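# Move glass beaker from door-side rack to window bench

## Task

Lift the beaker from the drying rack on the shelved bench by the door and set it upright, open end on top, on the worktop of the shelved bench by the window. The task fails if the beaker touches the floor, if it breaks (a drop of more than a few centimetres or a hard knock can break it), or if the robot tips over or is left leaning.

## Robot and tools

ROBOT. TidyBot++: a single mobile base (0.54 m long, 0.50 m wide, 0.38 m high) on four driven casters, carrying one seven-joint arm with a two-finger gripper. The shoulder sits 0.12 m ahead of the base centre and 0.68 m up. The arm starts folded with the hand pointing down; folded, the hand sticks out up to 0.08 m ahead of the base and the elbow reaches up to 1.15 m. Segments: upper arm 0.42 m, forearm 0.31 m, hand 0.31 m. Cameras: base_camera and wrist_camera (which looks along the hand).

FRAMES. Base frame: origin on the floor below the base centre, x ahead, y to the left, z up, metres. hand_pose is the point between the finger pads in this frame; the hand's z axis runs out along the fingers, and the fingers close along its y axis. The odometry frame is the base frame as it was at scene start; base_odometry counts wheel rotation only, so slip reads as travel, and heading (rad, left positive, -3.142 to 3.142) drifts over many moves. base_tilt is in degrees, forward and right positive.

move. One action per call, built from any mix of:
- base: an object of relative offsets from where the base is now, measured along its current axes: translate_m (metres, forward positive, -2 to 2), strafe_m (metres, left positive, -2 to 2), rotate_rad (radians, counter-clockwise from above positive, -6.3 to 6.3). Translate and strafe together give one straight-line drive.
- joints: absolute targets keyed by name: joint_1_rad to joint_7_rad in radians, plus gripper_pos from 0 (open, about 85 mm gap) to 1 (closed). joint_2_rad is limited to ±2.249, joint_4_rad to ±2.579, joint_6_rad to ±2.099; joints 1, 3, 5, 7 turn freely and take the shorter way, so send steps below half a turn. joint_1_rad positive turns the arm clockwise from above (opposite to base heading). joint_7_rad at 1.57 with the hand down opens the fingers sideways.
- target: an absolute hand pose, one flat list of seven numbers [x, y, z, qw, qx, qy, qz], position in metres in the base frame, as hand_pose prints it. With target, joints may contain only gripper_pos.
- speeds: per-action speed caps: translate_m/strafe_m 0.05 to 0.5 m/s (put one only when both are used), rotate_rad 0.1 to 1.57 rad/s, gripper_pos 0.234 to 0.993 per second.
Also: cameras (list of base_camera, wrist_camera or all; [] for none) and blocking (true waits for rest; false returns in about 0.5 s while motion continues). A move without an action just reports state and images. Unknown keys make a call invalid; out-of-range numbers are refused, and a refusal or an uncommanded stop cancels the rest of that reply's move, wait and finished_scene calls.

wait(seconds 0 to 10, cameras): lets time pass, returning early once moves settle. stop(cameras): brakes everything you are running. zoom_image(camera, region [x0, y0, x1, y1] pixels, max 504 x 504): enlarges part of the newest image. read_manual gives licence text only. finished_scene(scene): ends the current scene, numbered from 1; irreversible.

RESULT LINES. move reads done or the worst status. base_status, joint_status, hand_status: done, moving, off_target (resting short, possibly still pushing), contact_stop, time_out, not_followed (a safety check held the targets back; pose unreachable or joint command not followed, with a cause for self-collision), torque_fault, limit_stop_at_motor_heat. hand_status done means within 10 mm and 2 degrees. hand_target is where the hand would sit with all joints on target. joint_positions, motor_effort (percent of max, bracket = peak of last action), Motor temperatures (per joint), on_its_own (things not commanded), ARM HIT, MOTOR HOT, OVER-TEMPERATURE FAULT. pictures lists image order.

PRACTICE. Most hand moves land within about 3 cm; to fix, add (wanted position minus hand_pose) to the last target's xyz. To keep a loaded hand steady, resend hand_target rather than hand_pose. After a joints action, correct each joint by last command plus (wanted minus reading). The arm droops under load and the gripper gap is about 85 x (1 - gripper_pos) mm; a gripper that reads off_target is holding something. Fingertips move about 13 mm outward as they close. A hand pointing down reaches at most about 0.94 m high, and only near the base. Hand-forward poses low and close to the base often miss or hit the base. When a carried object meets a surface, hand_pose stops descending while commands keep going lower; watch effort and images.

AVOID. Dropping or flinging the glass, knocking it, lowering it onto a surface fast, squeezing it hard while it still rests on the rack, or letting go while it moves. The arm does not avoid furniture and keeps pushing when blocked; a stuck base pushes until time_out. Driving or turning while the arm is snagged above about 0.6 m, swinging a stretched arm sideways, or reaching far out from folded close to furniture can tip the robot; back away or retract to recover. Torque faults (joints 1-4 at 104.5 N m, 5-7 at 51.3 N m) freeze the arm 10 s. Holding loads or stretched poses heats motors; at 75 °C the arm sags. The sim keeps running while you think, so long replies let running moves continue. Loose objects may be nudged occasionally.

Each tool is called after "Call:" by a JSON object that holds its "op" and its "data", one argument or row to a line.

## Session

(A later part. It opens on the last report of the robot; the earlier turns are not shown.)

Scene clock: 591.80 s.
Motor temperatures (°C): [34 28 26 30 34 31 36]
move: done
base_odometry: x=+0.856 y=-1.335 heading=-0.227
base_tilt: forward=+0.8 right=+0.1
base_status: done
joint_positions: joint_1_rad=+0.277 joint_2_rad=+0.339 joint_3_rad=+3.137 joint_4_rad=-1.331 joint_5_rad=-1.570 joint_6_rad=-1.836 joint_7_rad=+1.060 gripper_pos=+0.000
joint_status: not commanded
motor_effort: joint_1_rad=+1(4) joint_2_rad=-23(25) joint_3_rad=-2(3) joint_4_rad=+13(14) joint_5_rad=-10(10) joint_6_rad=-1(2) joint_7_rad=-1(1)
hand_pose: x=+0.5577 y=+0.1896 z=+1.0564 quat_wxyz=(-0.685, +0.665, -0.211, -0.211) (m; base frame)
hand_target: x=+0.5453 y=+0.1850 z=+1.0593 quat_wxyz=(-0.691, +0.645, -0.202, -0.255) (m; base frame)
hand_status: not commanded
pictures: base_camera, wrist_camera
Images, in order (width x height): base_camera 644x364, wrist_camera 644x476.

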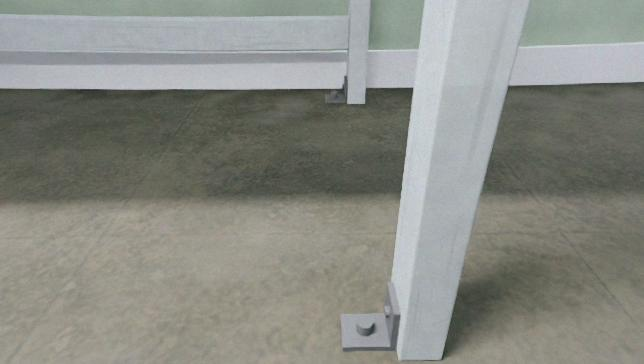

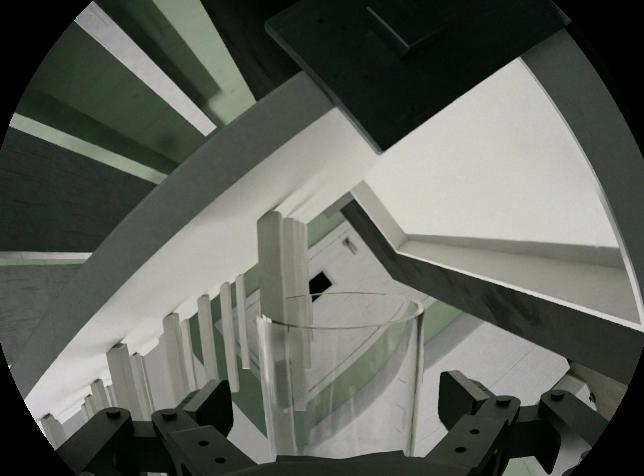

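Call:
{"op": "move", "data": {
  "joints": {"gripper_pos": 0.22},
  "speeds": {"gripper_pos": 0.234},
  "cameras": ["wrist_camera"]
}}

Call:
{"op": "move", "data": {
  "joints": {"gripper_pos": 0.25},
  "speeds": {"gripper_pos": 0.234},
  "cameras": ["wrist_camera"]
}}

Scene clock: 613.80 s.
Motor temperatures (°C): [34 28 26 30 34 31 36]
move: done
base_odometry: x=+0.856 y=-1.335 heading=-0.227
base_tilt: forward=+0.8 right=+0.1
base_status: not commanded
joint_positions: joint_1_rad=+0.277 joint_2_rad=+0.339 joint_3_rad=+3.137 joint_4_rad=-1.331 joint_5_rad=-1.570 joint_6_rad=-1.836 joint_7_rad=+1.060 gripper_pos=+0.219
joint_status: all done
motor_effort: joint_1_rad=+2(2) joint_2_rad=-24(24) joint_3_rad=-1(2) joint_4_rad=+13(15) joint_5_rad=-9(10) joint_6_rad=-1(2) joint_7_rad=-1(1)
hand_pose: x=+0.5577 y=+0.1896 z=+1.0564 quat_wxyz=(-0.685, +0.665, -0.211, -0.211) (m; base frame)
hand_target: x=+0.5453 y=+0.1850 z=+1.0593 quat_wxyz=(-0.691, +0.645, -0.202, -0.255) (m; base frame)
hand_status: not commanded
pictures: wrist_camera
Images, in order (width x height): wrist_camera 644x476.

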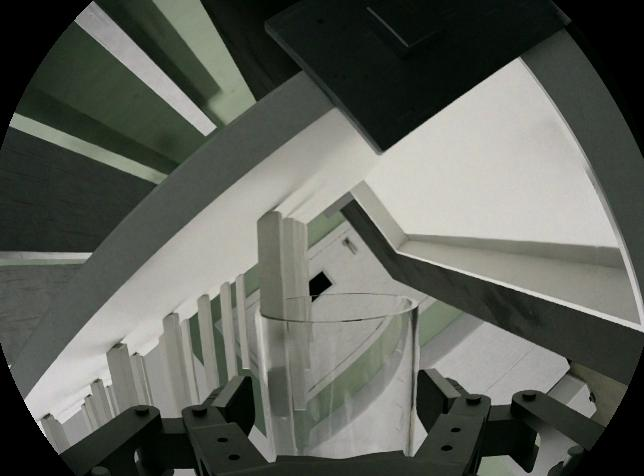

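Scene clock: 614.23 s.
Motor temperatures (°C): [34 28 26 30 34 31 36]
move: done
base_odometry: x=+0.856 y=-1.335 heading=-0.227
base_tilt: forward=+0.8 right=+0.1
base_status: not commanded
joint_positions: joint_1_rad=+0.277 joint_2_rad=+0.339 joint_3_rad=+3.137 joint_4_rad=-1.331 joint_5_rad=-1.570 joint_6_rad=-1.836 joint_7_rad=+1.060 gripper_pos=+0.251
joint_status: all done
motor_effort: joint_1_rad=+1(2) joint_2_rad=-23(24) joint_3_rad=-1(2) joint_4_rad=+14(14) joint_5_rad=-9(10) joint_6_rad=-2(2) joint_7_rad=-1(1)
hand_pose: x=+0.5577 y=+0.1896 z=+1.0564 quat_wxyz=(-0.685, +0.665, -0.211, -0.211) (m; base frame)
hand_target: x=+0.5453 y=+0.1850 z=+1.0593 quat_wxyz=(-0.691, +0.645, -0.202, -0.255) (m; base frame)
hand_status: not commanded
pictures: wrist_camera
Images, in order (width x height): wrist_camera 644x476.

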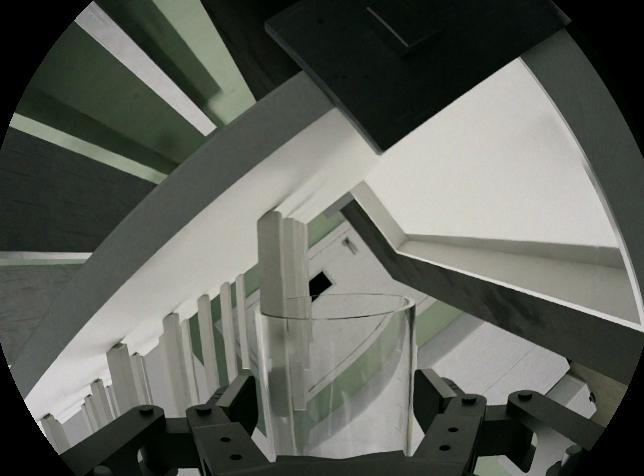

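Call:
{"op": "move", "data": {
  "joints": {"gripper_pos": 0.265},
  "speeds": {"gripper_pos": 0.234},
  "cameras": []
}}

Call:
{"op": "move", "data": {
  "joints": {"gripper_pos": 0.28},
  "speeds": {"gripper_pos": 0.234},
  "cameras": ["wrist_camera"]
}}

Scene clock: 620.63 s.
Motor temperatures (°C): [34 28 26 30 34 31 36]
move: done
base_odometry: x=+0.856 y=-1.335 heading=-0.227
base_tilt: forward=+0.8 right=+0.0
base_status: not commanded
joint_positions: joint_1_rad=+0.277 joint_2_rad=+0.339 joint_3_rad=+3.137 joint_4_rad=-1.331 joint_5_rad=-1.570 joint_6_rad=-1.836 joint_7_rad=+1.060 gripper_pos=+0.263
joint_status: all done
motor_effort: joint_1_rad=+2(2) joint_2_rad=-24(24) joint_3_rad=-1(2) joint_4_rad=+13(14) joint_5_rad=-9(10) joint_6_rad=-2(2) joint_7_rad=-1(1)
hand_pose: x=+0.5577 y=+0.1896 z=+1.0564 quat_wxyz=(-0.685, +0.665, -0.211, -0.211) (m; base frame)
hand_target: x=+0.5453 y=+0.1850 z=+1.0593 quat_wxyz=(-0.691, +0.645, -0.202, -0.255) (m; base frame)
hand_status: not commanded
pictures: none
No camera images: "cameras" was empty.

Scene clock: 620.97 s.
Motor temperatures (°C): [34 28 26 30 34 31 36]
move: done
base_odometry: x=+0.856 y=-1.335 heading=-0.227
base_tilt: forward=+0.8 right=+0.1
base_status: not commanded
joint_positions: joint_1_rad=+0.277 joint_2_rad=+0.339 joint_3_rad=+3.137 joint_4_rad=-1.331 joint_5_rad=-1.570 joint_6_rad=-1.836 joint_7_rad=+1.060 gripper_pos=+0.279
joint_status: all done
motor_effort: joint_1_rad=+1(2) joint_2_rad=-24(24) joint_3_rad=-1(2) joint_4_rad=+14(14) joint_5_rad=-9(10) joint_6_rad=-1(2) joint_7_rad=-1(1)
hand_pose: x=+0.5577 y=+0.1896 z=+1.0564 quat_wxyz=(-0.685, +0.665, -0.211, -0.211) (m; base frame)
hand_target: x=+0.5453 y=+0.1850 z=+1.0593 quat_wxyz=(-0.691, +0.645, -0.202, -0.255) (m; base frame)
hand_status: not commanded
pictures: wrist_camera
Images, in order (width x height): wrist_camera 644x476.

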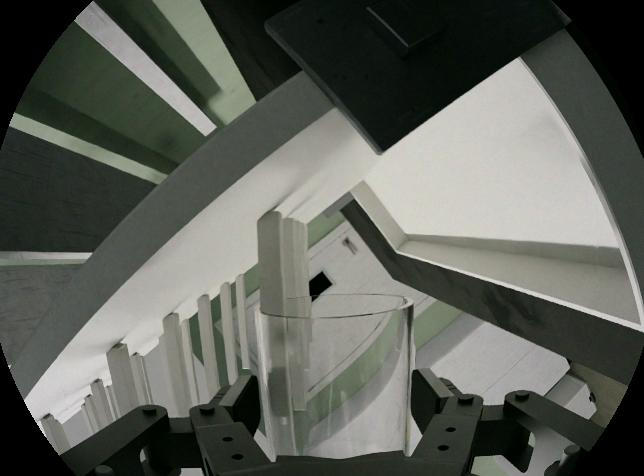

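Call:
{"op": "move", "data": {
  "joints": {"gripper_pos": 0.295},
  "speeds": {"gripper_pos": 0.234},
  "cameras": []
}}

Call:
{"op": "move", "data": {
  "joints": {"gripper_pos": 0.31},
  "speeds": {"gripper_pos": 0.234},
  "cameras": ["wrist_camera"]
}}

Scene clock: 629.07 s.
Motor temperatures (°C): [34 28 26 30 34 31 36]
move: done
base_odometry: x=+0.856 y=-1.335 heading=-0.227
base_tilt: forward=+0.8 right=+0.1
base_status: not commanded
joint_positions: joint_1_rad=+0.277 joint_2_rad=+0.339 joint_3_rad=+3.137 joint_4_rad=-1.331 joint_5_rad=-1.570 joint_6_rad=-1.836 joint_7_rad=+1.060 gripper_pos=+0.295
joint_status: all done
motor_effort: joint_1_rad=+1(2) joint_2_rad=-23(24) joint_3_rad=-1(2) joint_4_rad=+13(14) joint_5_rad=-9(10) joint_6_rad=-1(2) joint_7_rad=-1(1)
hand_pose: x=+0.5577 y=+0.1896 z=+1.0564 quat_wxyz=(-0.685, +0.665, -0.211, -0.211) (m; base frame)
hand_target: x=+0.5453 y=+0.1850 z=+1.0593 quat_wxyz=(-0.691, +0.645, -0.202, -0.255) (m; base frame)
hand_status: not commanded
pictures: none
No camera images: "cameras" was empty.

Scene clock: 629.40 s.
Motor temperatures (°C): [34 28 26 30 34 31 36]
move: done
base_odometry: x=+0.856 y=-1.335 heading=-0.227
base_tilt: forward=+0.8 right=+0.1
base_status: not commanded
joint_positions: joint_1_rad=+0.277 joint_2_rad=+0.339 joint_3_rad=+3.137 joint_4_rad=-1.331 joint_5_rad=-1.570 joint_6_rad=-1.836 joint_7_rad=+1.060 gripper_pos=+0.311
joint_status: all done
motor_effort: joint_1_rad=+1(2) joint_2_rad=-24(24) joint_3_rad=-2(2) joint_4_rad=+14(15) joint_5_rad=-9(10) joint_6_rad=-1(2) joint_7_rad=-1(1)
hand_pose: x=+0.5577 y=+0.1896 z=+1.0564 quat_wxyz=(-0.685, +0.665, -0.211, -0.211) (m; base frame)
hand_target: x=+0.5453 y=+0.1850 z=+1.0593 quat_wxyz=(-0.691, +0.645, -0.202, -0.255) (m; base frame)
hand_status: not commanded
pictures: wrist_camera
Images, in order (width x height): wrist_camera 644x476.

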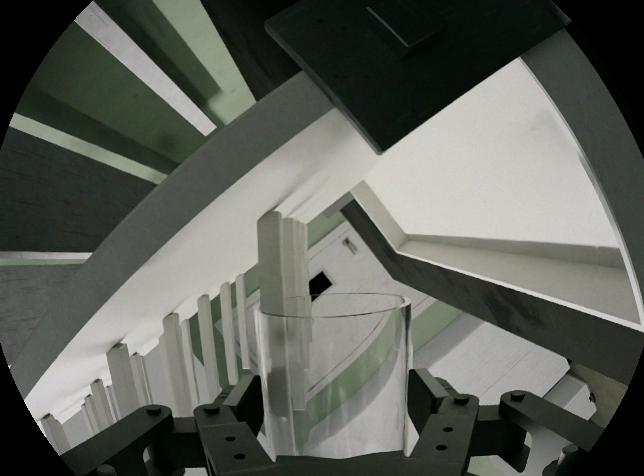

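Call:
{"op": "move", "data": {
  "joints": {"gripper_pos": 0.325},
  "speeds": {"gripper_pos": 0.234},
  "cameras": []
}}

Call:
{"op": "move", "data": {
  "joints": {"gripper_pos": 0.34},
  "speeds": {"gripper_pos": 0.234},
  "cameras": ["wrist_camera"]
}}

Call:
{"op": "zoom_image", "data": {
  "camera": "wrist_camera",
  "region": [200, 260, 480, 476]
}}

Scene clock: 638.30 s.
Motor temperatures (°C): [34 28 26 30 34 31 36]
move: done
base_odometry: x=+0.856 y=-1.335 heading=-0.227
base_tilt: forward=+0.8 right=+0.0
base_status: not commanded
joint_positions: joint_1_rad=+0.277 joint_2_rad=+0.339 joint_3_rad=+3.137 joint_4_rad=-1.331 joint_5_rad=-1.570 joint_6_rad=-1.836 joint_7_rad=+1.060 gripper_pos=+0.322
joint_status: all done
motor_effort: joint_1_rad=+1(1) joint_2_rad=-23(24) joint_3_rad=-2(2) joint_4_rad=+14(14) joint_5_rad=-9(10) joint_6_rad=-2(2) joint_7_rad=-1(1)
hand_pose: x=+0.5577 y=+0.1896 z=+1.0564 quat_wxyz=(-0.685, +0.665, -0.211, -0.211) (m; base frame)
hand_target: x=+0.5453 y=+0.1850 z=+1.0593 quat_wxyz=(-0.691, +0.645, -0.202, -0.255) (m; base frame)
hand_status: not commanded
pictures: none
No camera images: "cameras" was empty.

Scene clock: 638.63 s.
Motor temperatures (°C): [34 28 26 30 34 31 36]
move: done
base_odometry: x=+0.856 y=-1.335 heading=-0.227
base_tilt: forward=+0.9 right=+0.0
base_status: not commanded
joint_positions: joint_1_rad=+0.278 joint_2_rad=+0.339 joint_3_rad=+3.137 joint_4_rad=-1.331 joint_5_rad=-1.571 joint_6_rad=-1.836 joint_7_rad=+1.060 gripper_pos=+0.337
joint_status: all done
motor_effort: joint_1_rad=+1(1) joint_2_rad=-24(24) joint_3_rad=-2(3) joint_4_rad=+14(14) joint_5_rad=-9(9) joint_6_rad=-1(4) joint_7_rad=-1(1)
hand_pose: x=+0.5578 y=+0.1893 z=+1.0567 quat_wxyz=(-0.685, +0.665, -0.211, -0.210) (m; base frame)
hand_target: x=+0.5453 y=+0.1850 z=+1.0593 quat_wxyz=(-0.691, +0.645, -0.202, -0.255) (m; base frame)
hand_status: not commanded
pictures: wrist_camera
Images, in order (width x height): wrist_camera 644x476.

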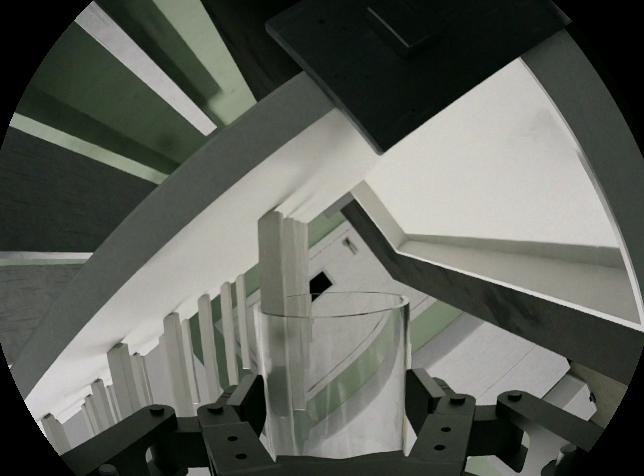

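Scaled by 1.800.

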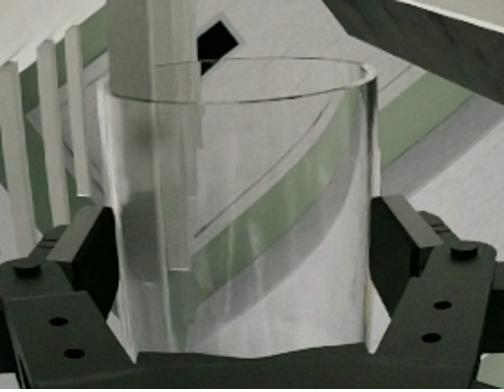

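Call:
{"op": "move", "data": {
  "joints": {"gripper_pos": 0.35},
  "speeds": {"gripper_pos": 0.234},
  "cameras": []
}}

Call:
{"op": "move", "data": {
  "joints": {"gripper_pos": 0.36},
  "speeds": {"gripper_pos": 0.234},
  "cameras": ["wrist_camera"]
}}

Scene clock: 647.43 s.
Motor temperatures (°C): [34 28 26 30 34 31 36]
move: done
base_odometry: x=+0.856 y=-1.335 heading=-0.227
base_tilt: forward=+0.8 right=+0.1
base_status: not commanded
joint_positions: joint_1_rad=+0.279 joint_2_rad=+0.339 joint_3_rad=+3.137 joint_4_rad=-1.331 joint_5_rad=-1.572 joint_6_rad=-1.836 joint_7_rad=+1.060 gripper_pos=+0.349
joint_status: all done
motor_effort: joint_1_rad=+0(1) joint_2_rad=-23(24) joint_3_rad=-2(2) joint_4_rad=+13(14) joint_5_rad=-8(9) joint_6_rad=-1(2) joint_7_rad=-1(1)
hand_pose: x=+0.5579 y=+0.1891 z=+1.0569 quat_wxyz=(-0.685, +0.664, -0.211, -0.210) (m; base frame)
hand_target: x=+0.5453 y=+0.1850 z=+1.0593 quat_wxyz=(-0.691, +0.645, -0.202, -0.255) (m; base frame)
hand_status: not commanded
pictures: none
No camera images: "cameras" was empty.

Scene clock: 647.77 s.
Motor temperatures (°C): [34 28 26 30 34 31 36]
move: done
base_odometry: x=+0.856 y=-1.335 heading=-0.227
base_tilt: forward=+0.8 right=+0.1
base_status: not commanded
joint_positions: joint_1_rad=+0.279 joint_2_rad=+0.339 joint_3_rad=+3.137 joint_4_rad=-1.331 joint_5_rad=-1.572 joint_6_rad=-1.836 joint_7_rad=+1.060 gripper_pos=+0.357
joint_status: all done
motor_effort: joint_1_rad=+0(1) joint_2_rad=-23(24) joint_3_rad=-2(3) joint_4_rad=+13(13) joint_5_rad=-8(9) joint_6_rad=-1(3) joint_7_rad=-1(1)
hand_pose: x=+0.5579 y=+0.1890 z=+1.0570 quat_wxyz=(-0.686, +0.664, -0.211, -0.210) (m; base frame)
hand_target: x=+0.5453 y=+0.1850 z=+1.0593 quat_wxyz=(-0.691, +0.645, -0.202, -0.255) (m; base frame)
hand_status: not commanded
pictures: wrist_camera
Images, in order (width x height): wrist_camera 644x476.

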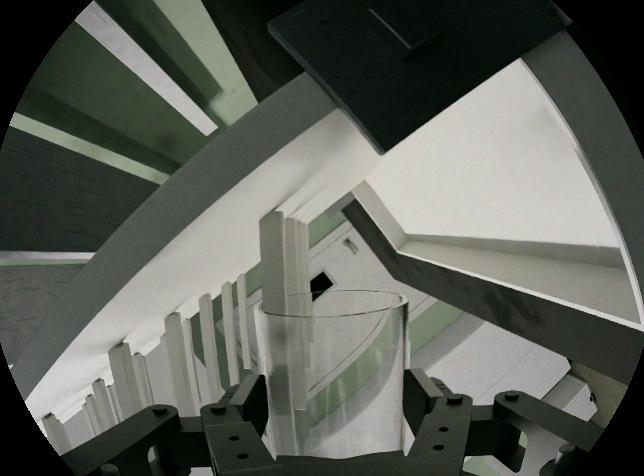

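Call:
{"op": "move", "data": {
  "joints": {"gripper_pos": 0.37},
  "speeds": {"gripper_pos": 0.234},
  "cameras": []
}}

Call:
{"op": "move", "data": {
  "joints": {"gripper_pos": 0.38},
  "speeds": {"gripper_pos": 0.234},
  "cameras": ["wrist_camera"]
}}

Call:
{"op": "zoom_image", "data": {
  "camera": "wrist_camera",
  "region": [200, 260, 480, 476]
}}

Scene clock: 667.67 s.
Motor temperatures (°C): [34 28 26 30 34 31 36]
move: done
base_odometry: x=+0.856 y=-1.335 heading=-0.227
base_tilt: forward=+0.9 right=+0.1
base_status: not commanded
joint_positions: joint_1_rad=+0.279 joint_2_rad=+0.339 joint_3_rad=+3.137 joint_4_rad=-1.331 joint_5_rad=-1.573 joint_6_rad=-1.836 joint_7_rad=+1.060 gripper_pos=+0.369
joint_status: all done
motor_effort: joint_1_rad=+0(1) joint_2_rad=-24(24) joint_3_rad=-2(3) joint_4_rad=+14(14) joint_5_rad=-8(9) joint_6_rad=-1(3) joint_7_rad=-1(1)
hand_pose: x=+0.5580 y=+0.1888 z=+1.0572 quat_wxyz=(-0.686, +0.664, -0.211, -0.210) (m; base frame)
hand_target: x=+0.5453 y=+0.1850 z=+1.0593 quat_wxyz=(-0.691, +0.645, -0.202, -0.255) (m; base frame)
hand_status: not commanded
pictures: none
No camera images: "cameras" was empty.

Scene clock: 668.00 s.
Motor temperatures (°C): [34 28 26 30 34 31 36]
move: done
base_odometry: x=+0.856 y=-1.335 heading=-0.227
base_tilt: forward=+0.9 right=+0.1
base_status: not commanded
joint_positions: joint_1_rad=+0.280 joint_2_rad=+0.339 joint_3_rad=+3.137 joint_4_rad=-1.331 joint_5_rad=-1.573 joint_6_rad=-1.836 joint_7_rad=+1.060 gripper_pos=+0.377
joint_status: all done
motor_effort: joint_1_rad=-1(1) joint_2_rad=-23(24) joint_3_rad=-3(3) joint_4_rad=+13(14) joint_5_rad=-8(9) joint_6_rad=-2(2) joint_7_rad=-1(1)
hand_pose: x=+0.5581 y=+0.1886 z=+1.0572 quat_wxyz=(-0.686, +0.664, -0.211, -0.210) (m; base frame)
hand_target: x=+0.5453 y=+0.1850 z=+1.0593 quat_wxyz=(-0.691, +0.645, -0.202, -0.255) (m; base frame)
hand_status: not commanded
pictures: wrist_camera
Images, in order (width x height): wrist_camera 644x476.

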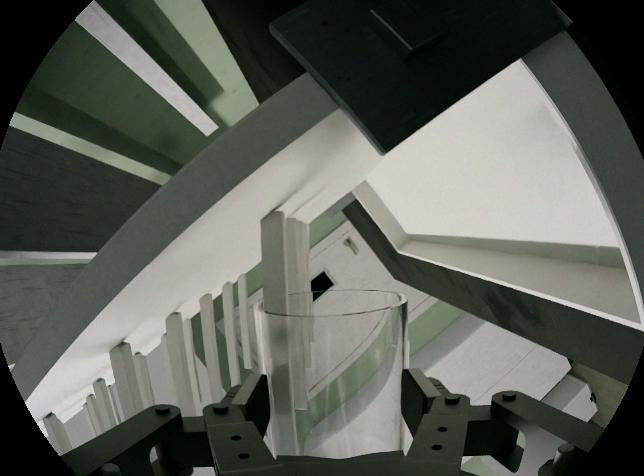

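Scaled by 1.800.

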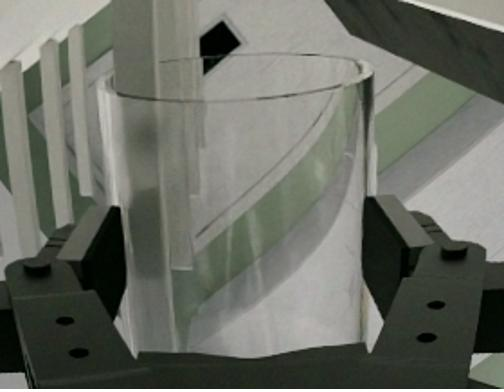

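Call:
{"op": "move", "data": {
  "joints": {"gripper_pos": 0.39},
  "speeds": {"gripper_pos": 0.234},
  "cameras": []
}}

Call:
{"op": "move", "data": {
  "joints": {"gripper_pos": 0.4},
  "speeds": {"gripper_pos": 0.234},
  "cameras": ["wrist_camera"]
}}

Scene clock: 686.57 s.
Motor temperatures (°C): [34 28 26 30 34 31 36]
move: done
base_odometry: x=+0.856 y=-1.335 heading=-0.227
base_tilt: forward=+0.8 right=+0.1
base_status: not commanded
joint_positions: joint_1_rad=+0.281 joint_2_rad=+0.339 joint_3_rad=+3.137 joint_4_rad=-1.331 joint_5_rad=-1.573 joint_6_rad=-1.836 joint_7_rad=+1.060 gripper_pos=+0.383
joint_status: all done
motor_effort: joint_1_rad=-1(1) joint_2_rad=-23(23) joint_3_rad=-3(3) joint_4_rad=+13(14) joint_5_rad=-8(8) joint_6_rad=-1(2) joint_7_rad=-1(1)
hand_pose: x=+0.5583 y=+0.1882 z=+1.0572 quat_wxyz=(-0.686, +0.664, -0.211, -0.210) (m; base frame)
hand_target: x=+0.5453 y=+0.1850 z=+1.0593 quat_wxyz=(-0.691, +0.645, -0.202, -0.255) (m; base frame)
hand_status: not commanded
pictures: none
No camera images: "cameras" was empty.

Scene clock: 686.90 s.
Motor temperatures (°C): [34 28 26 30 34 31 36]
move: done
base_odometry: x=+0.856 y=-1.335 heading=-0.227
base_tilt: forward=+0.8 right=+0.1
base_status: not commanded
joint_positions: joint_1_rad=+0.281 joint_2_rad=+0.339 joint_3_rad=+3.137 joint_4_rad=-1.331 joint_5_rad=-1.575 joint_6_rad=-1.836 joint_7_rad=+1.060 gripper_pos=+0.398
joint_status: all done
motor_effort: joint_1_rad=-1(2) joint_2_rad=-23(24) joint_3_rad=-2(3) joint_4_rad=+12(13) joint_5_rad=-7(8) joint_6_rad=-2(4) joint_7_rad=-1(1)
hand_pose: x=+0.5585 y=+0.1878 z=+1.0578 quat_wxyz=(-0.687, +0.663, -0.211, -0.209) (m; base frame)
hand_target: x=+0.5453 y=+0.1850 z=+1.0593 quat_wxyz=(-0.691, +0.645, -0.202, -0.255) (m; base frame)
hand_status: not commanded
pictures: wrist_camera
Images, in order (width x height): wrist_camera 644x476.

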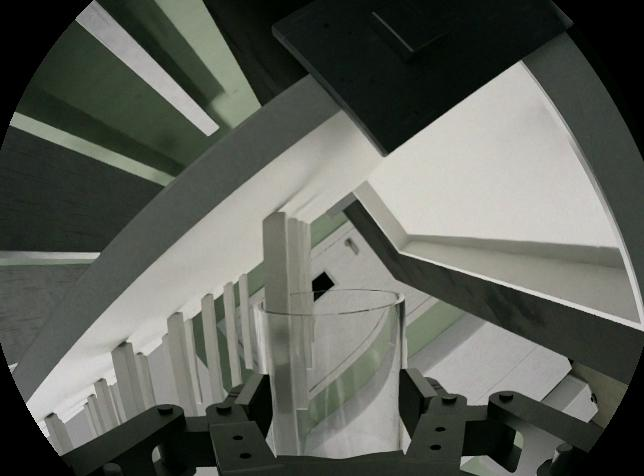

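Call:
{"op": "move", "data": {
  "joints": {"gripper_pos": 0.2},
  "speeds": {"gripper_pos": 0.234},
  "cameras": ["wrist_camera"]
}}

Call:
{"op": "move", "data": {
  "base": {"strafe_m": 0.022},
  "speeds": {"strafe_m": 0.05},
  "cameras": ["wrist_camera"]
}}

Scene clock: 699.73 s.
Motor temperatures (°C): [34 28 26 30 34 31 36]
move: done
base_odometry: x=+0.856 y=-1.335 heading=-0.227
base_tilt: forward=+0.8 right=+0.1
base_status: not commanded
joint_positions: joint_1_rad=+0.281 joint_2_rad=+0.339 joint_3_rad=+3.137 joint_4_rad=-1.331 joint_5_rad=-1.575 joint_6_rad=-1.840 joint_7_rad=+1.060 gripper_pos=+0.199
joint_status: all done
motor_effort: joint_1_rad=+2(2) joint_2_rad=-23(24) joint_3_rad=-1(2) joint_4_rad=+14(14) joint_5_rad=-9(10) joint_6_rad=-1(3) joint_7_rad=-1(1)
hand_pose: x=+0.5573 y=+0.1878 z=+1.0579 quat_wxyz=(-0.687, +0.663, -0.210, -0.211) (m; base frame)
hand_target: x=+0.5453 y=+0.1850 z=+1.0593 quat_wxyz=(-0.691, +0.645, -0.202, -0.255) (m; base frame)
hand_status: not commanded
pictures: wrist_camera
Images, in order (width x height): wrist_camera 644x476.

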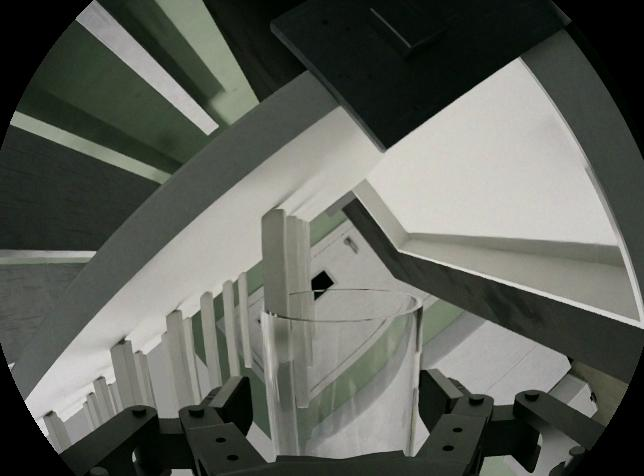

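Scene clock: 700.67 s.
Motor temperatures (°C): [34 28 26 30 34 31 36]
move: done
base_odometry: x=+0.861 y=-1.314 heading=-0.227
base_tilt: forward=+0.8 right=+0.0
base_status: done
joint_positions: joint_1_rad=+0.282 joint_2_rad=+0.339 joint_3_rad=+3.136 joint_4_rad=-1.331 joint_5_rad=-1.575 joint_6_rad=-1.840 joint_7_rad=+1.060 gripper_pos=+0.199
joint_status: not commanded
motor_effort: joint_1_rad=+1(4) joint_2_rad=-24(26) joint_3_rad=-1(3) joint_4_rad=+14(14) joint_5_rad=-10(10) joint_6_rad=-1(2) joint_7_rad=-1(1)
hand_pose: x=+0.5574 y=+0.1877 z=+1.0579 quat_wxyz=(-0.687, +0.663, -0.210, -0.210) (m; base frame)
hand_target: x=+0.5453 y=+0.1850 z=+1.0593 quat_wxyz=(-0.691, +0.645, -0.202, -0.255) (m; base frame)
hand_status: not commanded
pictures: wrist_camera
Images, in order (width x height): wrist_camera 644x476.

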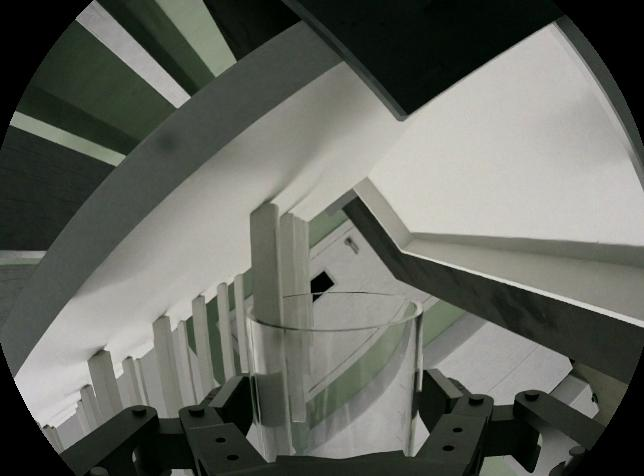

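Call:
{"op": "move", "data": {
  "joints": {"gripper_pos": 0.0},
  "cameras": []
}}

Call:
{"op": "move", "data": {
  "base": {"strafe_m": 0.025},
  "speeds": {"strafe_m": 0.05},
  "cameras": ["wrist_camera"]
}}

Scene clock: 715.03 s.
Motor temperatures (°C): [34 28 26 29 34 31 36]
move: done
base_odometry: x=+0.861 y=-1.314 heading=-0.227
base_tilt: forward=+0.8 right=+0.1
base_status: not commanded
joint_positions: joint_1_rad=+0.282 joint_2_rad=+0.339 joint_3_rad=+3.136 joint_4_rad=-1.331 joint_5_rad=-1.575 joint_6_rad=-1.840 joint_7_rad=+1.060 gripper_pos=+0.000
joint_status: all done
motor_effort: joint_1_rad=+2(2) joint_2_rad=-23(24) joint_3_rad=-1(1) joint_4_rad=+13(14) joint_5_rad=-9(10) joint_6_rad=-1(2) joint_7_rad=-1(1)
hand_pose: x=+0.5574 y=+0.1877 z=+1.0579 quat_wxyz=(-0.687, +0.663, -0.210, -0.210) (m; base frame)
hand_target: x=+0.5453 y=+0.1850 z=+1.0593 quat_wxyz=(-0.691, +0.645, -0.202, -0.255) (m; base frame)
hand_status: not commanded
pictures: none
No camera images: "cameras" was empty.

Scene clock: 716.03 s.
Motor temperatures (°C): [34 28 26 29 34 31 36]
move: done
base_odometry: x=+0.867 y=-1.290 heading=-0.227
base_tilt: forward=+0.8 right=+0.1
base_status: done
joint_positions: joint_1_rad=+0.282 joint_2_rad=+0.339 joint_3_rad=+3.136 joint_4_rad=-1.331 joint_5_rad=-1.575 joint_6_rad=-1.840 joint_7_rad=+1.060 gripper_pos=+0.000
joint_status: not commanded
motor_effort: joint_1_rad=+1(4) joint_2_rad=-24(25) joint_3_rad=-2(3) joint_4_rad=+14(14) joint_5_rad=-9(9) joint_6_rad=-2(2) joint_7_rad=-1(1)
hand_pose: x=+0.5574 y=+0.1876 z=+1.0580 quat_wxyz=(-0.687, +0.663, -0.210, -0.210) (m; base frame)
hand_target: x=+0.5453 y=+0.1850 z=+1.0593 quat_wxyz=(-0.691, +0.645, -0.202, -0.255) (m; base frame)
hand_status: not commanded
pictures: wrist_camera
Images, in order (width x height): wrist_camera 644x476.

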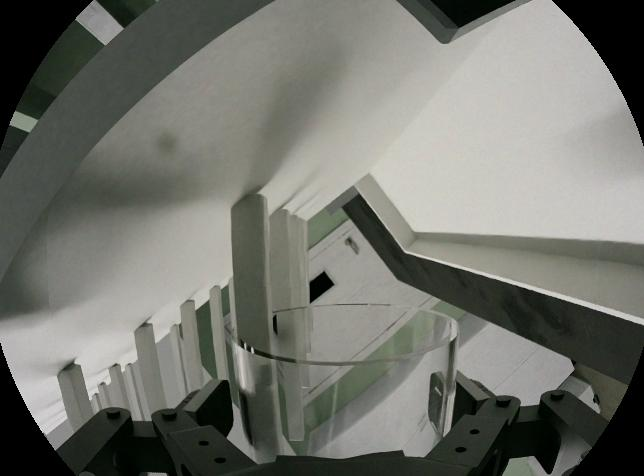

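Call:
{"op": "move", "data": {
  "base": {"strafe_m": -0.01},
  "speeds": {"strafe_m": 0.05},
  "cameras": ["wrist_camera"]
}}

Call:
{"op": "zoom_image", "data": {
  "camera": "wrist_camera",
  "region": [180, 260, 500, 476]
}}

Scene clock: 733.23 s.
Motor temperatures (°C): [34 28 26 29 34 31 36]
move: done
base_odometry: x=+0.865 y=-1.299 heading=-0.228
base_tilt: forward=+0.8 right=+0.1
base_status: done
joint_positions: joint_1_rad=+0.284 joint_2_rad=+0.339 joint_3_rad=+3.136 joint_4_rad=-1.331 joint_5_rad=-1.575 joint_6_rad=-1.840 joint_7_rad=+1.060 gripper_pos=+0.000
joint_status: not commanded
motor_effort: joint_1_rad=+1(4) joint_2_rad=-23(25) joint_3_rad=-1(2) joint_4_rad=+13(14) joint_5_rad=-9(10) joint_6_rad=-1(2) joint_7_rad=-1(1)
hand_pose: x=+0.5576 y=+0.1868 z=+1.0580 quat_wxyz=(-0.687, +0.663, -0.210, -0.210) (m; base frame)
hand_target: x=+0.5453 y=+0.1850 z=+1.0593 quat_wxyz=(-0.691, +0.645, -0.202, -0.255) (m; base frame)
hand_status: not commanded
pictures: wrist_camera
Images, in order (width x height): wrist_camera 644x476.

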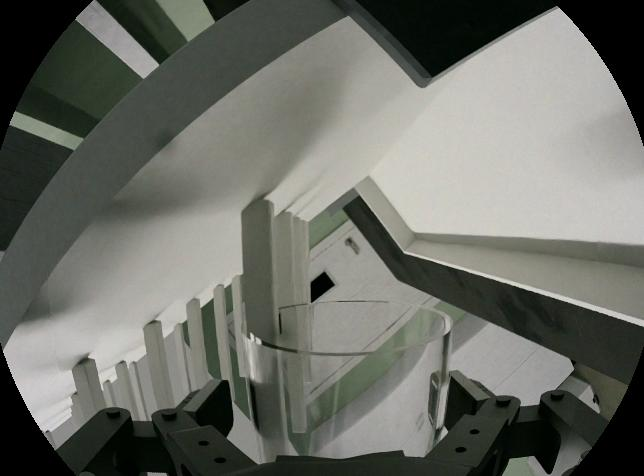

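Scaled by 1.575.

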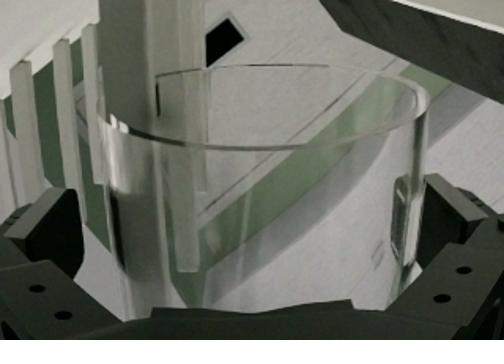

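Call:
{"op": "move", "data": {
  "joints": {"gripper_pos": 0.12},
  "speeds": {"gripper_pos": 0.234},
  "cameras": ["wrist_camera"]
}}

Call:
{"op": "move", "data": {
  "joints": {"gripper_pos": 0.15},
  "speeds": {"gripper_pos": 0.234},
  "cameras": ["wrist_camera"]
}}

Scene clock: 746.13 s.
Motor temperatures (°C): [34 28 26 29 34 31 36]
move: done
base_odometry: x=+0.865 y=-1.299 heading=-0.228
base_tilt: forward=+0.8 right=+0.1
base_status: not commanded
joint_positions: joint_1_rad=+0.284 joint_2_rad=+0.339 joint_3_rad=+3.136 joint_4_rad=-1.331 joint_5_rad=-1.575 joint_6_rad=-1.840 joint_7_rad=+1.060 gripper_pos=+0.120
joint_status: all done
motor_effort: joint_1_rad=+1(2) joint_2_rad=-24(24) joint_3_rad=-2(2) joint_4_rad=+14(14) joint_5_rad=-10(10) joint_6_rad=-1(2) joint_7_rad=-1(1)
hand_pose: x=+0.5576 y=+0.1868 z=+1.0580 quat_wxyz=(-0.687, +0.663, -0.210, -0.210) (m; base frame)
hand_target: x=+0.5453 y=+0.1850 z=+1.0593 quat_wxyz=(-0.691, +0.645, -0.202, -0.255) (m; base frame)
hand_status: not commanded
pictures: wrist_camera
Images, in order (width x height): wrist_camera 644x476.

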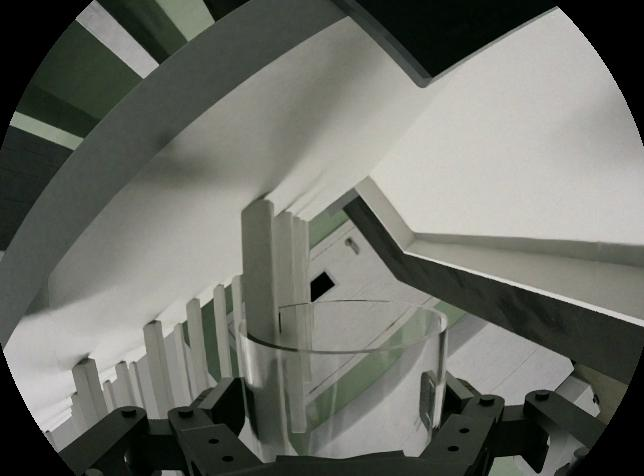

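Scene clock: 746.57 s.
Motor temperatures (°C): [34 28 26 29 34 31 36]
move: done
base_odometry: x=+0.865 y=-1.299 heading=-0.228
base_tilt: forward=+0.8 right=+0.1
base_status: not commanded
joint_positions: joint_1_rad=+0.284 joint_2_rad=+0.339 joint_3_rad=+3.136 joint_4_rad=-1.331 joint_5_rad=-1.575 joint_6_rad=-1.840 joint_7_rad=+1.060 gripper_pos=+0.152
joint_status: all done
motor_effort: joint_1_rad=+2(2) joint_2_rad=-24(24) joint_3_rad=-1(2) joint_4_rad=+14(14) joint_5_rad=-10(11) joint_6_rad=-2(2) joint_7_rad=-1(1)
hand_pose: x=+0.5576 y=+0.1868 z=+1.0580 quat_wxyz=(-0.687, +0.663, -0.210, -0.210) (m; base frame)
hand_target: x=+0.5453 y=+0.1850 z=+1.0593 quat_wxyz=(-0.691, +0.645, -0.202, -0.255) (m; base frame)
hand_status: not commanded
pictures: wrist_camera
Images, in order (width x height): wrist_camera 644x476.

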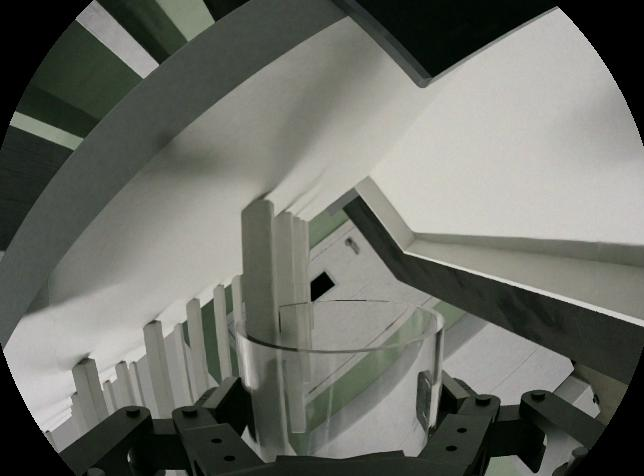

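Call:
{"op": "move", "data": {
  "joints": {"gripper_pos": 0.165},
  "speeds": {"gripper_pos": 0.234},
  "cameras": []
}}

Call:
{"op": "move", "data": {
  "joints": {"gripper_pos": 0.178},
  "speeds": {"gripper_pos": 0.234},
  "cameras": []
}}

Call:
{"op": "move", "data": {
  "joints": {"gripper_pos": 0.19},
  "speeds": {"gripper_pos": 0.234},
  "cameras": ["wrist_camera"]
}}

Scene clock: 754.10 s.
Motor temperatures (°C): [34 28 26 29 34 31 36]
move: done
base_odometry: x=+0.865 y=-1.299 heading=-0.228
base_tilt: forward=+0.8 right=+0.1
base_status: not commanded
joint_positions: joint_1_rad=+0.284 joint_2_rad=+0.339 joint_3_rad=+3.136 joint_4_rad=-1.331 joint_5_rad=-1.575 joint_6_rad=-1.840 joint_7_rad=+1.060 gripper_pos=+0.164
joint_status: all done
motor_effort: joint_1_rad=+1(2) joint_2_rad=-24(24) joint_3_rad=-1(2) joint_4_rad=+14(14) joint_5_rad=-10(10) joint_6_rad=-1(2) joint_7_rad=-1(1)
hand_pose: x=+0.5576 y=+0.1868 z=+1.0580 quat_wxyz=(-0.687, +0.663, -0.210, -0.210) (m; base frame)
hand_target: x=+0.5453 y=+0.1850 z=+1.0593 quat_wxyz=(-0.691, +0.645, -0.202, -0.255) (m; base frame)
hand_status: not commanded
pictures: none
No camera images: "cameras" was empty.

Scene clock: 754.43 s.
Motor temperatures (°C): [34 28 26 29 34 31 36]
move: done
base_odometry: x=+0.865 y=-1.299 heading=-0.228
base_tilt: forward=+0.8 right=+0.1
base_status: not commanded
joint_positions: joint_1_rad=+0.284 joint_2_rad=+0.339 joint_3_rad=+3.136 joint_4_rad=-1.331 joint_5_rad=-1.575 joint_6_rad=-1.840 joint_7_rad=+1.060 gripper_pos=+0.180
joint_status: all done
motor_effort: joint_1_rad=+1(2) joint_2_rad=-24(24) joint_3_rad=-1(1) joint_4_rad=+14(14) joint_5_rad=-10(10) joint_6_rad=-2(2) joint_7_rad=-1(1)
hand_pose: x=+0.5576 y=+0.1868 z=+1.0580 quat_wxyz=(-0.687, +0.663, -0.210, -0.210) (m; base frame)
hand_target: x=+0.5453 y=+0.1850 z=+1.0593 quat_wxyz=(-0.691, +0.645, -0.202, -0.255) (m; base frame)
hand_status: not commanded
pictures: none
No camera images: "cameras" was empty.

Scene clock: 754.77 s.
Motor temperatures (°C): [34 28 26 29 34 31 36]
move: done
base_odometry: x=+0.865 y=-1.299 heading=-0.228
base_tilt: forward=+0.8 right=+0.1
base_status: not commanded
joint_positions: joint_1_rad=+0.284 joint_2_rad=+0.339 joint_3_rad=+3.136 joint_4_rad=-1.331 joint_5_rad=-1.575 joint_6_rad=-1.840 joint_7_rad=+1.060 gripper_pos=+0.192
joint_status: all done
motor_effort: joint_1_rad=+2(2) joint_2_rad=-24(24) joint_3_rad=-1(2) joint_4_rad=+14(15) joint_5_rad=-10(10) joint_6_rad=-2(2) joint_7_rad=-1(1)
hand_pose: x=+0.5576 y=+0.1868 z=+1.0580 quat_wxyz=(-0.687, +0.663, -0.210, -0.210) (m; base frame)
hand_target: x=+0.5453 y=+0.1850 z=+1.0593 quat_wxyz=(-0.691, +0.645, -0.202, -0.255) (m; base frame)
hand_status: not commanded
pictures: wrist_camera
Images, in order (width x height): wrist_camera 644x476.

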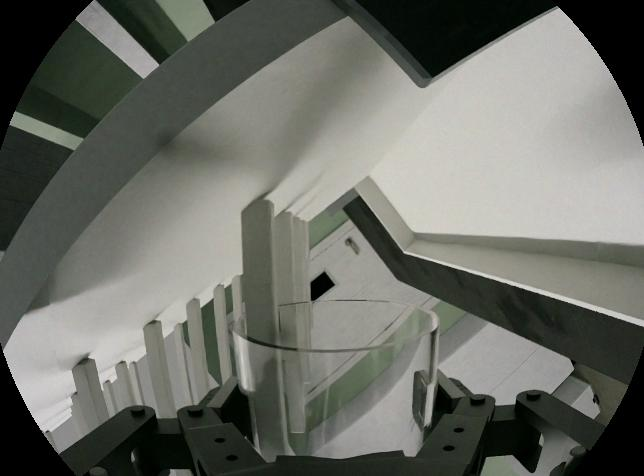

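Call:
{"op": "move", "data": {
  "joints": {"gripper_pos": 0.205},
  "speeds": {"gripper_pos": 0.234},
  "cameras": []
}}

Call:
{"op": "move", "data": {
  "joints": {"gripper_pos": 0.217},
  "speeds": {"gripper_pos": 0.234},
  "cameras": []
}}

Call:
{"op": "move", "data": {
  "joints": {"gripper_pos": 0.23},
  "speeds": {"gripper_pos": 0.234},
  "cameras": ["wrist_camera"]
}}

Scene clock: 768.23 s.
Motor temperatures (°C): [34 28 26 29 34 31 36]
move: done
base_odometry: x=+0.865 y=-1.299 heading=-0.228
base_tilt: forward=+0.8 right=+0.1
base_status: not commanded
joint_positions: joint_1_rad=+0.284 joint_2_rad=+0.339 joint_3_rad=+3.136 joint_4_rad=-1.331 joint_5_rad=-1.575 joint_6_rad=-1.840 joint_7_rad=+1.060 gripper_pos=+0.204
joint_status: all done
motor_effort: joint_1_rad=+2(2) joint_2_rad=-24(24) joint_3_rad=-1(2) joint_4_rad=+14(14) joint_5_rad=-10(10) joint_6_rad=-1(2) joint_7_rad=-1(1)
hand_pose: x=+0.5576 y=+0.1868 z=+1.0580 quat_wxyz=(-0.687, +0.663, -0.210, -0.210) (m; base frame)
hand_target: x=+0.5453 y=+0.1850 z=+1.0593 quat_wxyz=(-0.691, +0.645, -0.202, -0.255) (m; base frame)
hand_status: not commanded
pictures: none
No camera images: "cameras" was empty.

Scene clock: 768.57 s.
Motor temperatures (°C): [34 28 26 29 34 31 36]
move: done
base_odometry: x=+0.865 y=-1.299 heading=-0.228
base_tilt: forward=+0.8 right=+0.1
base_status: not commanded
joint_positions: joint_1_rad=+0.284 joint_2_rad=+0.339 joint_3_rad=+3.136 joint_4_rad=-1.331 joint_5_rad=-1.575 joint_6_rad=-1.840 joint_7_rad=+1.060 gripper_pos=+0.208
joint_status: all done
motor_effort: joint_1_rad=+1(2) joint_2_rad=-24(24) joint_3_rad=-1(2) joint_4_rad=+13(14) joint_5_rad=-10(10) joint_6_rad=-1(2) joint_7_rad=-1(1)
hand_pose: x=+0.5576 y=+0.1868 z=+1.0580 quat_wxyz=(-0.687, +0.663, -0.210, -0.210) (m; base frame)
hand_target: x=+0.5453 y=+0.1850 z=+1.0593 quat_wxyz=(-0.691, +0.645, -0.202, -0.255) (m; base frame)
hand_status: not commanded
pictures: none
No camera images: "cameras" was empty.

Scene clock: 768.90 s.
Motor temperatures (°C): [34 28 26 29 34 31 36]
move: done
base_odometry: x=+0.865 y=-1.299 heading=-0.228
base_tilt: forward=+0.8 right=+0.1
base_status: not commanded
joint_positions: joint_1_rad=+0.284 joint_2_rad=+0.339 joint_3_rad=+3.136 joint_4_rad=-1.331 joint_5_rad=-1.575 joint_6_rad=-1.840 joint_7_rad=+1.060 gripper_pos=+0.215
joint_status: all done
motor_effort: joint_1_rad=+1(2) joint_2_rad=-24(24) joint_3_rad=-1(1) joint_4_rad=+14(15) joint_5_rad=-10(10) joint_6_rad=-1(2) joint_7_rad=-1(1)
hand_pose: x=+0.5576 y=+0.1868 z=+1.0580 quat_wxyz=(-0.687, +0.663, -0.210, -0.210) (m; base frame)
hand_target: x=+0.5453 y=+0.1850 z=+1.0593 quat_wxyz=(-0.691, +0.645, -0.202, -0.255) (m; base frame)
hand_status: not commanded
pictures: wrist_camera
Images, in order (width x height): wrist_camera 644x476.

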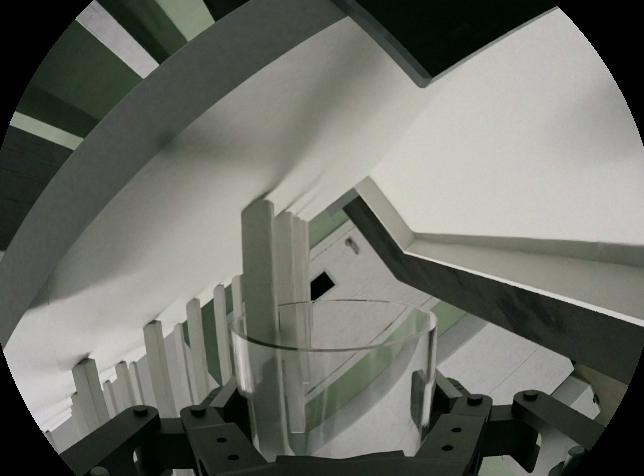

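Call:
{"op": "move", "data": {
  "joints": {"gripper_pos": 0.24},
  "speeds": {"gripper_pos": 0.234},
  "cameras": []
}}

Call:
{"op": "move", "data": {
  "joints": {"joint_4_rad": -1.29},
  "cameras": ["wrist_camera"]
}}

Scene clock: 790.70 s.
Motor temperatures (°C): [34 28 26 29 34 31 36]
move: done
base_odometry: x=+0.865 y=-1.299 heading=-0.228
base_tilt: forward=+0.8 right=+0.1
base_status: not commanded
joint_positions: joint_1_rad=+0.284 joint_2_rad=+0.339 joint_3_rad=+3.136 joint_4_rad=-1.331 joint_5_rad=-1.575 joint_6_rad=-1.840 joint_7_rad=+1.060 gripper_pos=+0.217
joint_status: all done
motor_effort: joint_1_rad=+1(2) joint_2_rad=-23(24) joint_3_rad=-1(2) joint_4_rad=+14(14) joint_5_rad=-10(10) joint_6_rad=-2(2) joint_7_rad=-1(1)
hand_pose: x=+0.5577 y=+0.1868 z=+1.0580 quat_wxyz=(-0.687, +0.663, -0.211, -0.210) (m; base frame)
hand_target: x=+0.5453 y=+0.1850 z=+1.0593 quat_wxyz=(-0.691, +0.645, -0.202, -0.255) (m; base frame)
hand_status: not commanded
pictures: none
No camera images: "cameras" was empty.

Scene clock: 791.47 s.
Motor temperatures (°C): [34 28 26 29 34 31 36]
move: done
base_odometry: x=+0.865 y=-1.299 heading=-0.228
base_tilt: forward=+0.8 right=+0.1
base_status: not commanded
joint_positions: joint_1_rad=+0.284 joint_2_rad=+0.339 joint_3_rad=+3.136 joint_4_rad=-1.315 joint_5_rad=-1.575 joint_6_rad=-1.840 joint_7_rad=+1.060 gripper_pos=+0.217
joint_status: all done
motor_effort: joint_1_rad=+1(2) joint_2_rad=-24(24) joint_3_rad=-1(2) joint_4_rad=+14(14) joint_5_rad=-10(10) joint_6_rad=-1(2) joint_7_rad=-1(1)
hand_pose: x=+0.5579 y=+0.1867 z=+1.0616 quat_wxyz=(-0.687, +0.666, -0.206, -0.205) (m; base frame)
hand_target: x=+0.5459 y=+0.1848 z=+1.0720 quat_wxyz=(-0.691, +0.658, -0.185, -0.235) (m; base frame)
hand_status: not commanded
pictures: wrist_camera
Images, in order (width x height): wrist_camera 644x476.

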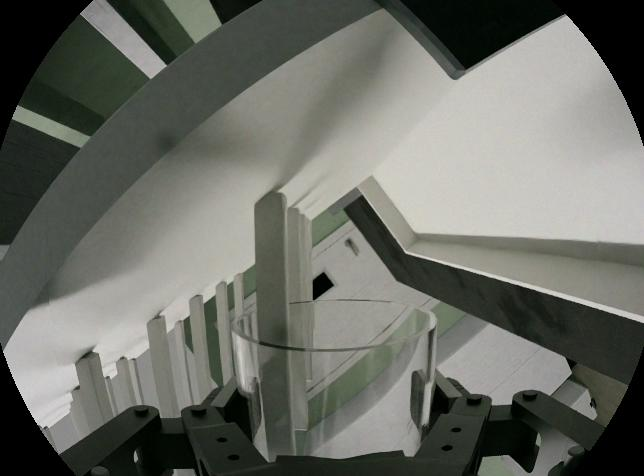

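Call:
{"op": "move", "data": {
  "joints": {"joint_4_rad": -1.25},
  "cameras": []
}}

Call:
{"op": "move", "data": {
  "base": {"translate_m": -0.03},
  "joints": {"joint_4_rad": -1.22},
  "speeds": {"translate_m": 0.05},
  "cameras": ["wrist_camera"]
}}

Scene clock: 799.23 s.
Motor temperatures (°C): [34 28 26 29 34 31 36]
move: done
base_odometry: x=+0.865 y=-1.299 heading=-0.228
base_tilt: forward=+0.8 right=+0.1
base_status: not commanded
joint_positions: joint_1_rad=+0.284 joint_2_rad=+0.339 joint_3_rad=+3.136 joint_4_rad=-1.283 joint_5_rad=-1.575 joint_6_rad=-1.840 joint_7_rad=+1.060 gripper_pos=+0.217
joint_status: all done
motor_effort: joint_1_rad=+2(2) joint_2_rad=-24(25) joint_3_rad=-1(2) joint_4_rad=+14(15) joint_5_rad=-10(11) joint_6_rad=-2(2) joint_7_rad=-1(1)
hand_pose: x=+0.5584 y=+0.1866 z=+1.0690 quat_wxyz=(-0.687, +0.672, -0.196, -0.193) (m; base frame)
hand_target: x=+0.5460 y=+0.1848 z=+1.0806 quat_wxyz=(-0.691, +0.666, -0.173, -0.221) (m; base frame)
hand_status: not commanded
pictures: none
No camera images: "cameras" was empty.

Scene clock: 800.30 s.
Motor temperatures (°C): [34 28 26 29 34 31 36]
move: done
base_odometry: x=+0.835 y=-1.292 heading=-0.228
base_tilt: forward=+0.8 right=+0.1
base_status: done
joint_positions: joint_1_rad=+0.284 joint_2_rad=+0.340 joint_3_rad=+3.136 joint_4_rad=-1.255 joint_5_rad=-1.575 joint_6_rad=-1.841 joint_7_rad=+1.060 gripper_pos=+0.217
joint_status: all done
motor_effort: joint_1_rad=+1(2) joint_2_rad=-24(27) joint_3_rad=-1(2) joint_4_rad=+14(15) joint_5_rad=-10(11) joint_6_rad=+0(2) joint_7_rad=-1(1)
hand_pose: x=+0.5587 y=+0.1865 z=+1.0752 quat_wxyz=(-0.687, +0.677, -0.188, -0.184) (m; base frame)
hand_target: x=+0.5457 y=+0.1848 z=+1.0870 quat_wxyz=(-0.691, +0.672, -0.163, -0.211) (m; base frame)
hand_status: not commanded
pictures: wrist_camera
Images, in order (width x height): wrist_camera 644x476.

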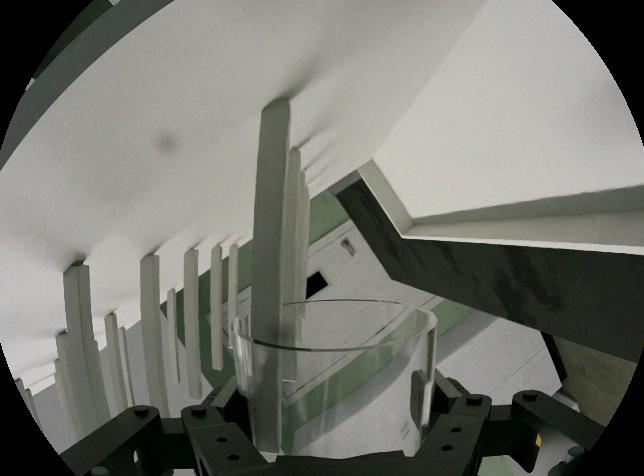

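Call:
{"op": "move", "data": {
  "joints": {"joint_4_rad": -1.18, "joint_7_rad": 0.95},
  "cameras": ["wrist_camera"]
}}

Call:
{"op": "move", "data": {
  "base": {"translate_m": -0.03},
  "joints": {"joint_4_rad": -1.15},
  "speeds": {"translate_m": 0.05},
  "cameras": ["wrist_camera"]
}}

Scene clock: 810.43 s.
Motor temperatures (°C): [34 28 26 29 34 31 36]
move: done
base_odometry: x=+0.835 y=-1.292 heading=-0.228
base_tilt: forward=+0.8 right=+0.1
base_status: not commanded
joint_positions: joint_1_rad=+0.284 joint_2_rad=+0.340 joint_3_rad=+3.136 joint_4_rad=-1.214 joint_5_rad=-1.575 joint_6_rad=-1.841 joint_7_rad=+1.011 gripper_pos=+0.217
joint_status: all done
motor_effort: joint_1_rad=+2(2) joint_2_rad=-23(25) joint_3_rad=-1(2) joint_4_rad=+13(15) joint_5_rad=-10(11) joint_6_rad=+0(1) joint_7_rad=-1(1)
hand_pose: x=+0.5587 y=+0.1864 z=+1.0845 quat_wxyz=(-0.683, +0.680, -0.192, -0.187) (m; base frame)
hand_target: x=+0.5452 y=+0.1849 z=+1.0955 quat_wxyz=(-0.682, +0.673, -0.178, -0.224) (m; base frame)
hand_status: not commanded
pictures: wrist_camera
Images, in order (width x height): wrist_camera 644x476.

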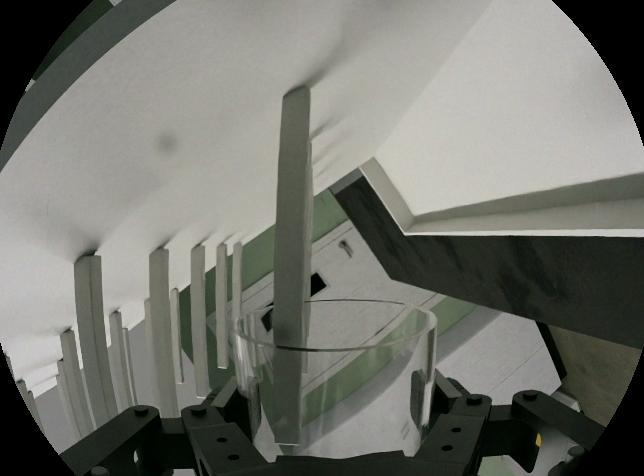

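Scene clock: 811.50 s.
Motor temperatures (°C): [34 28 26 29 34 31 36]
move: done
base_odometry: x=+0.806 y=-1.285 heading=-0.227
base_tilt: forward=+0.8 right=+0.1
base_status: done
joint_positions: joint_1_rad=+0.284 joint_2_rad=+0.341 joint_3_rad=+3.136 joint_4_rad=-1.182 joint_5_rad=-1.577 joint_6_rad=-1.842 joint_7_rad=+1.011 gripper_pos=+0.217
joint_status: all done
motor_effort: joint_1_rad=+2(2) joint_2_rad=-24(27) joint_3_rad=-1(3) joint_4_rad=+14(15) joint_5_rad=-10(11) joint_6_rad=+1(6) joint_7_rad=-1(1)
hand_pose: x=+0.5582 y=+0.1864 z=+1.0922 quat_wxyz=(-0.683, +0.685, -0.182, -0.176) (m; base frame)
hand_target: x=+0.5446 y=+0.1851 z=+1.1018 quat_wxyz=(-0.681, +0.679, -0.169, -0.214) (m; base frame)
hand_status: not commanded
pictures: wrist_camera
Images, in order (width x height): wrist_camera 644x476.

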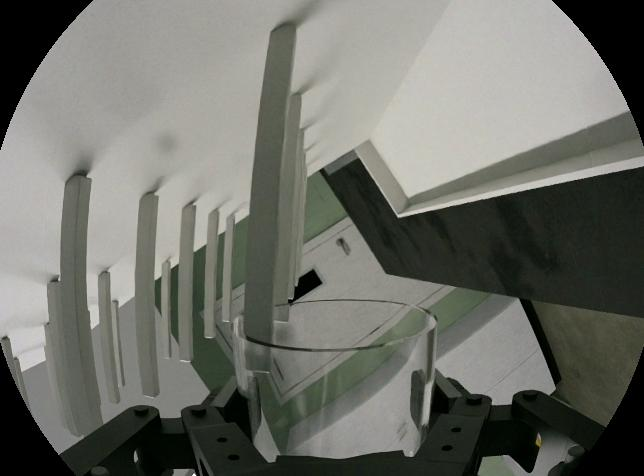

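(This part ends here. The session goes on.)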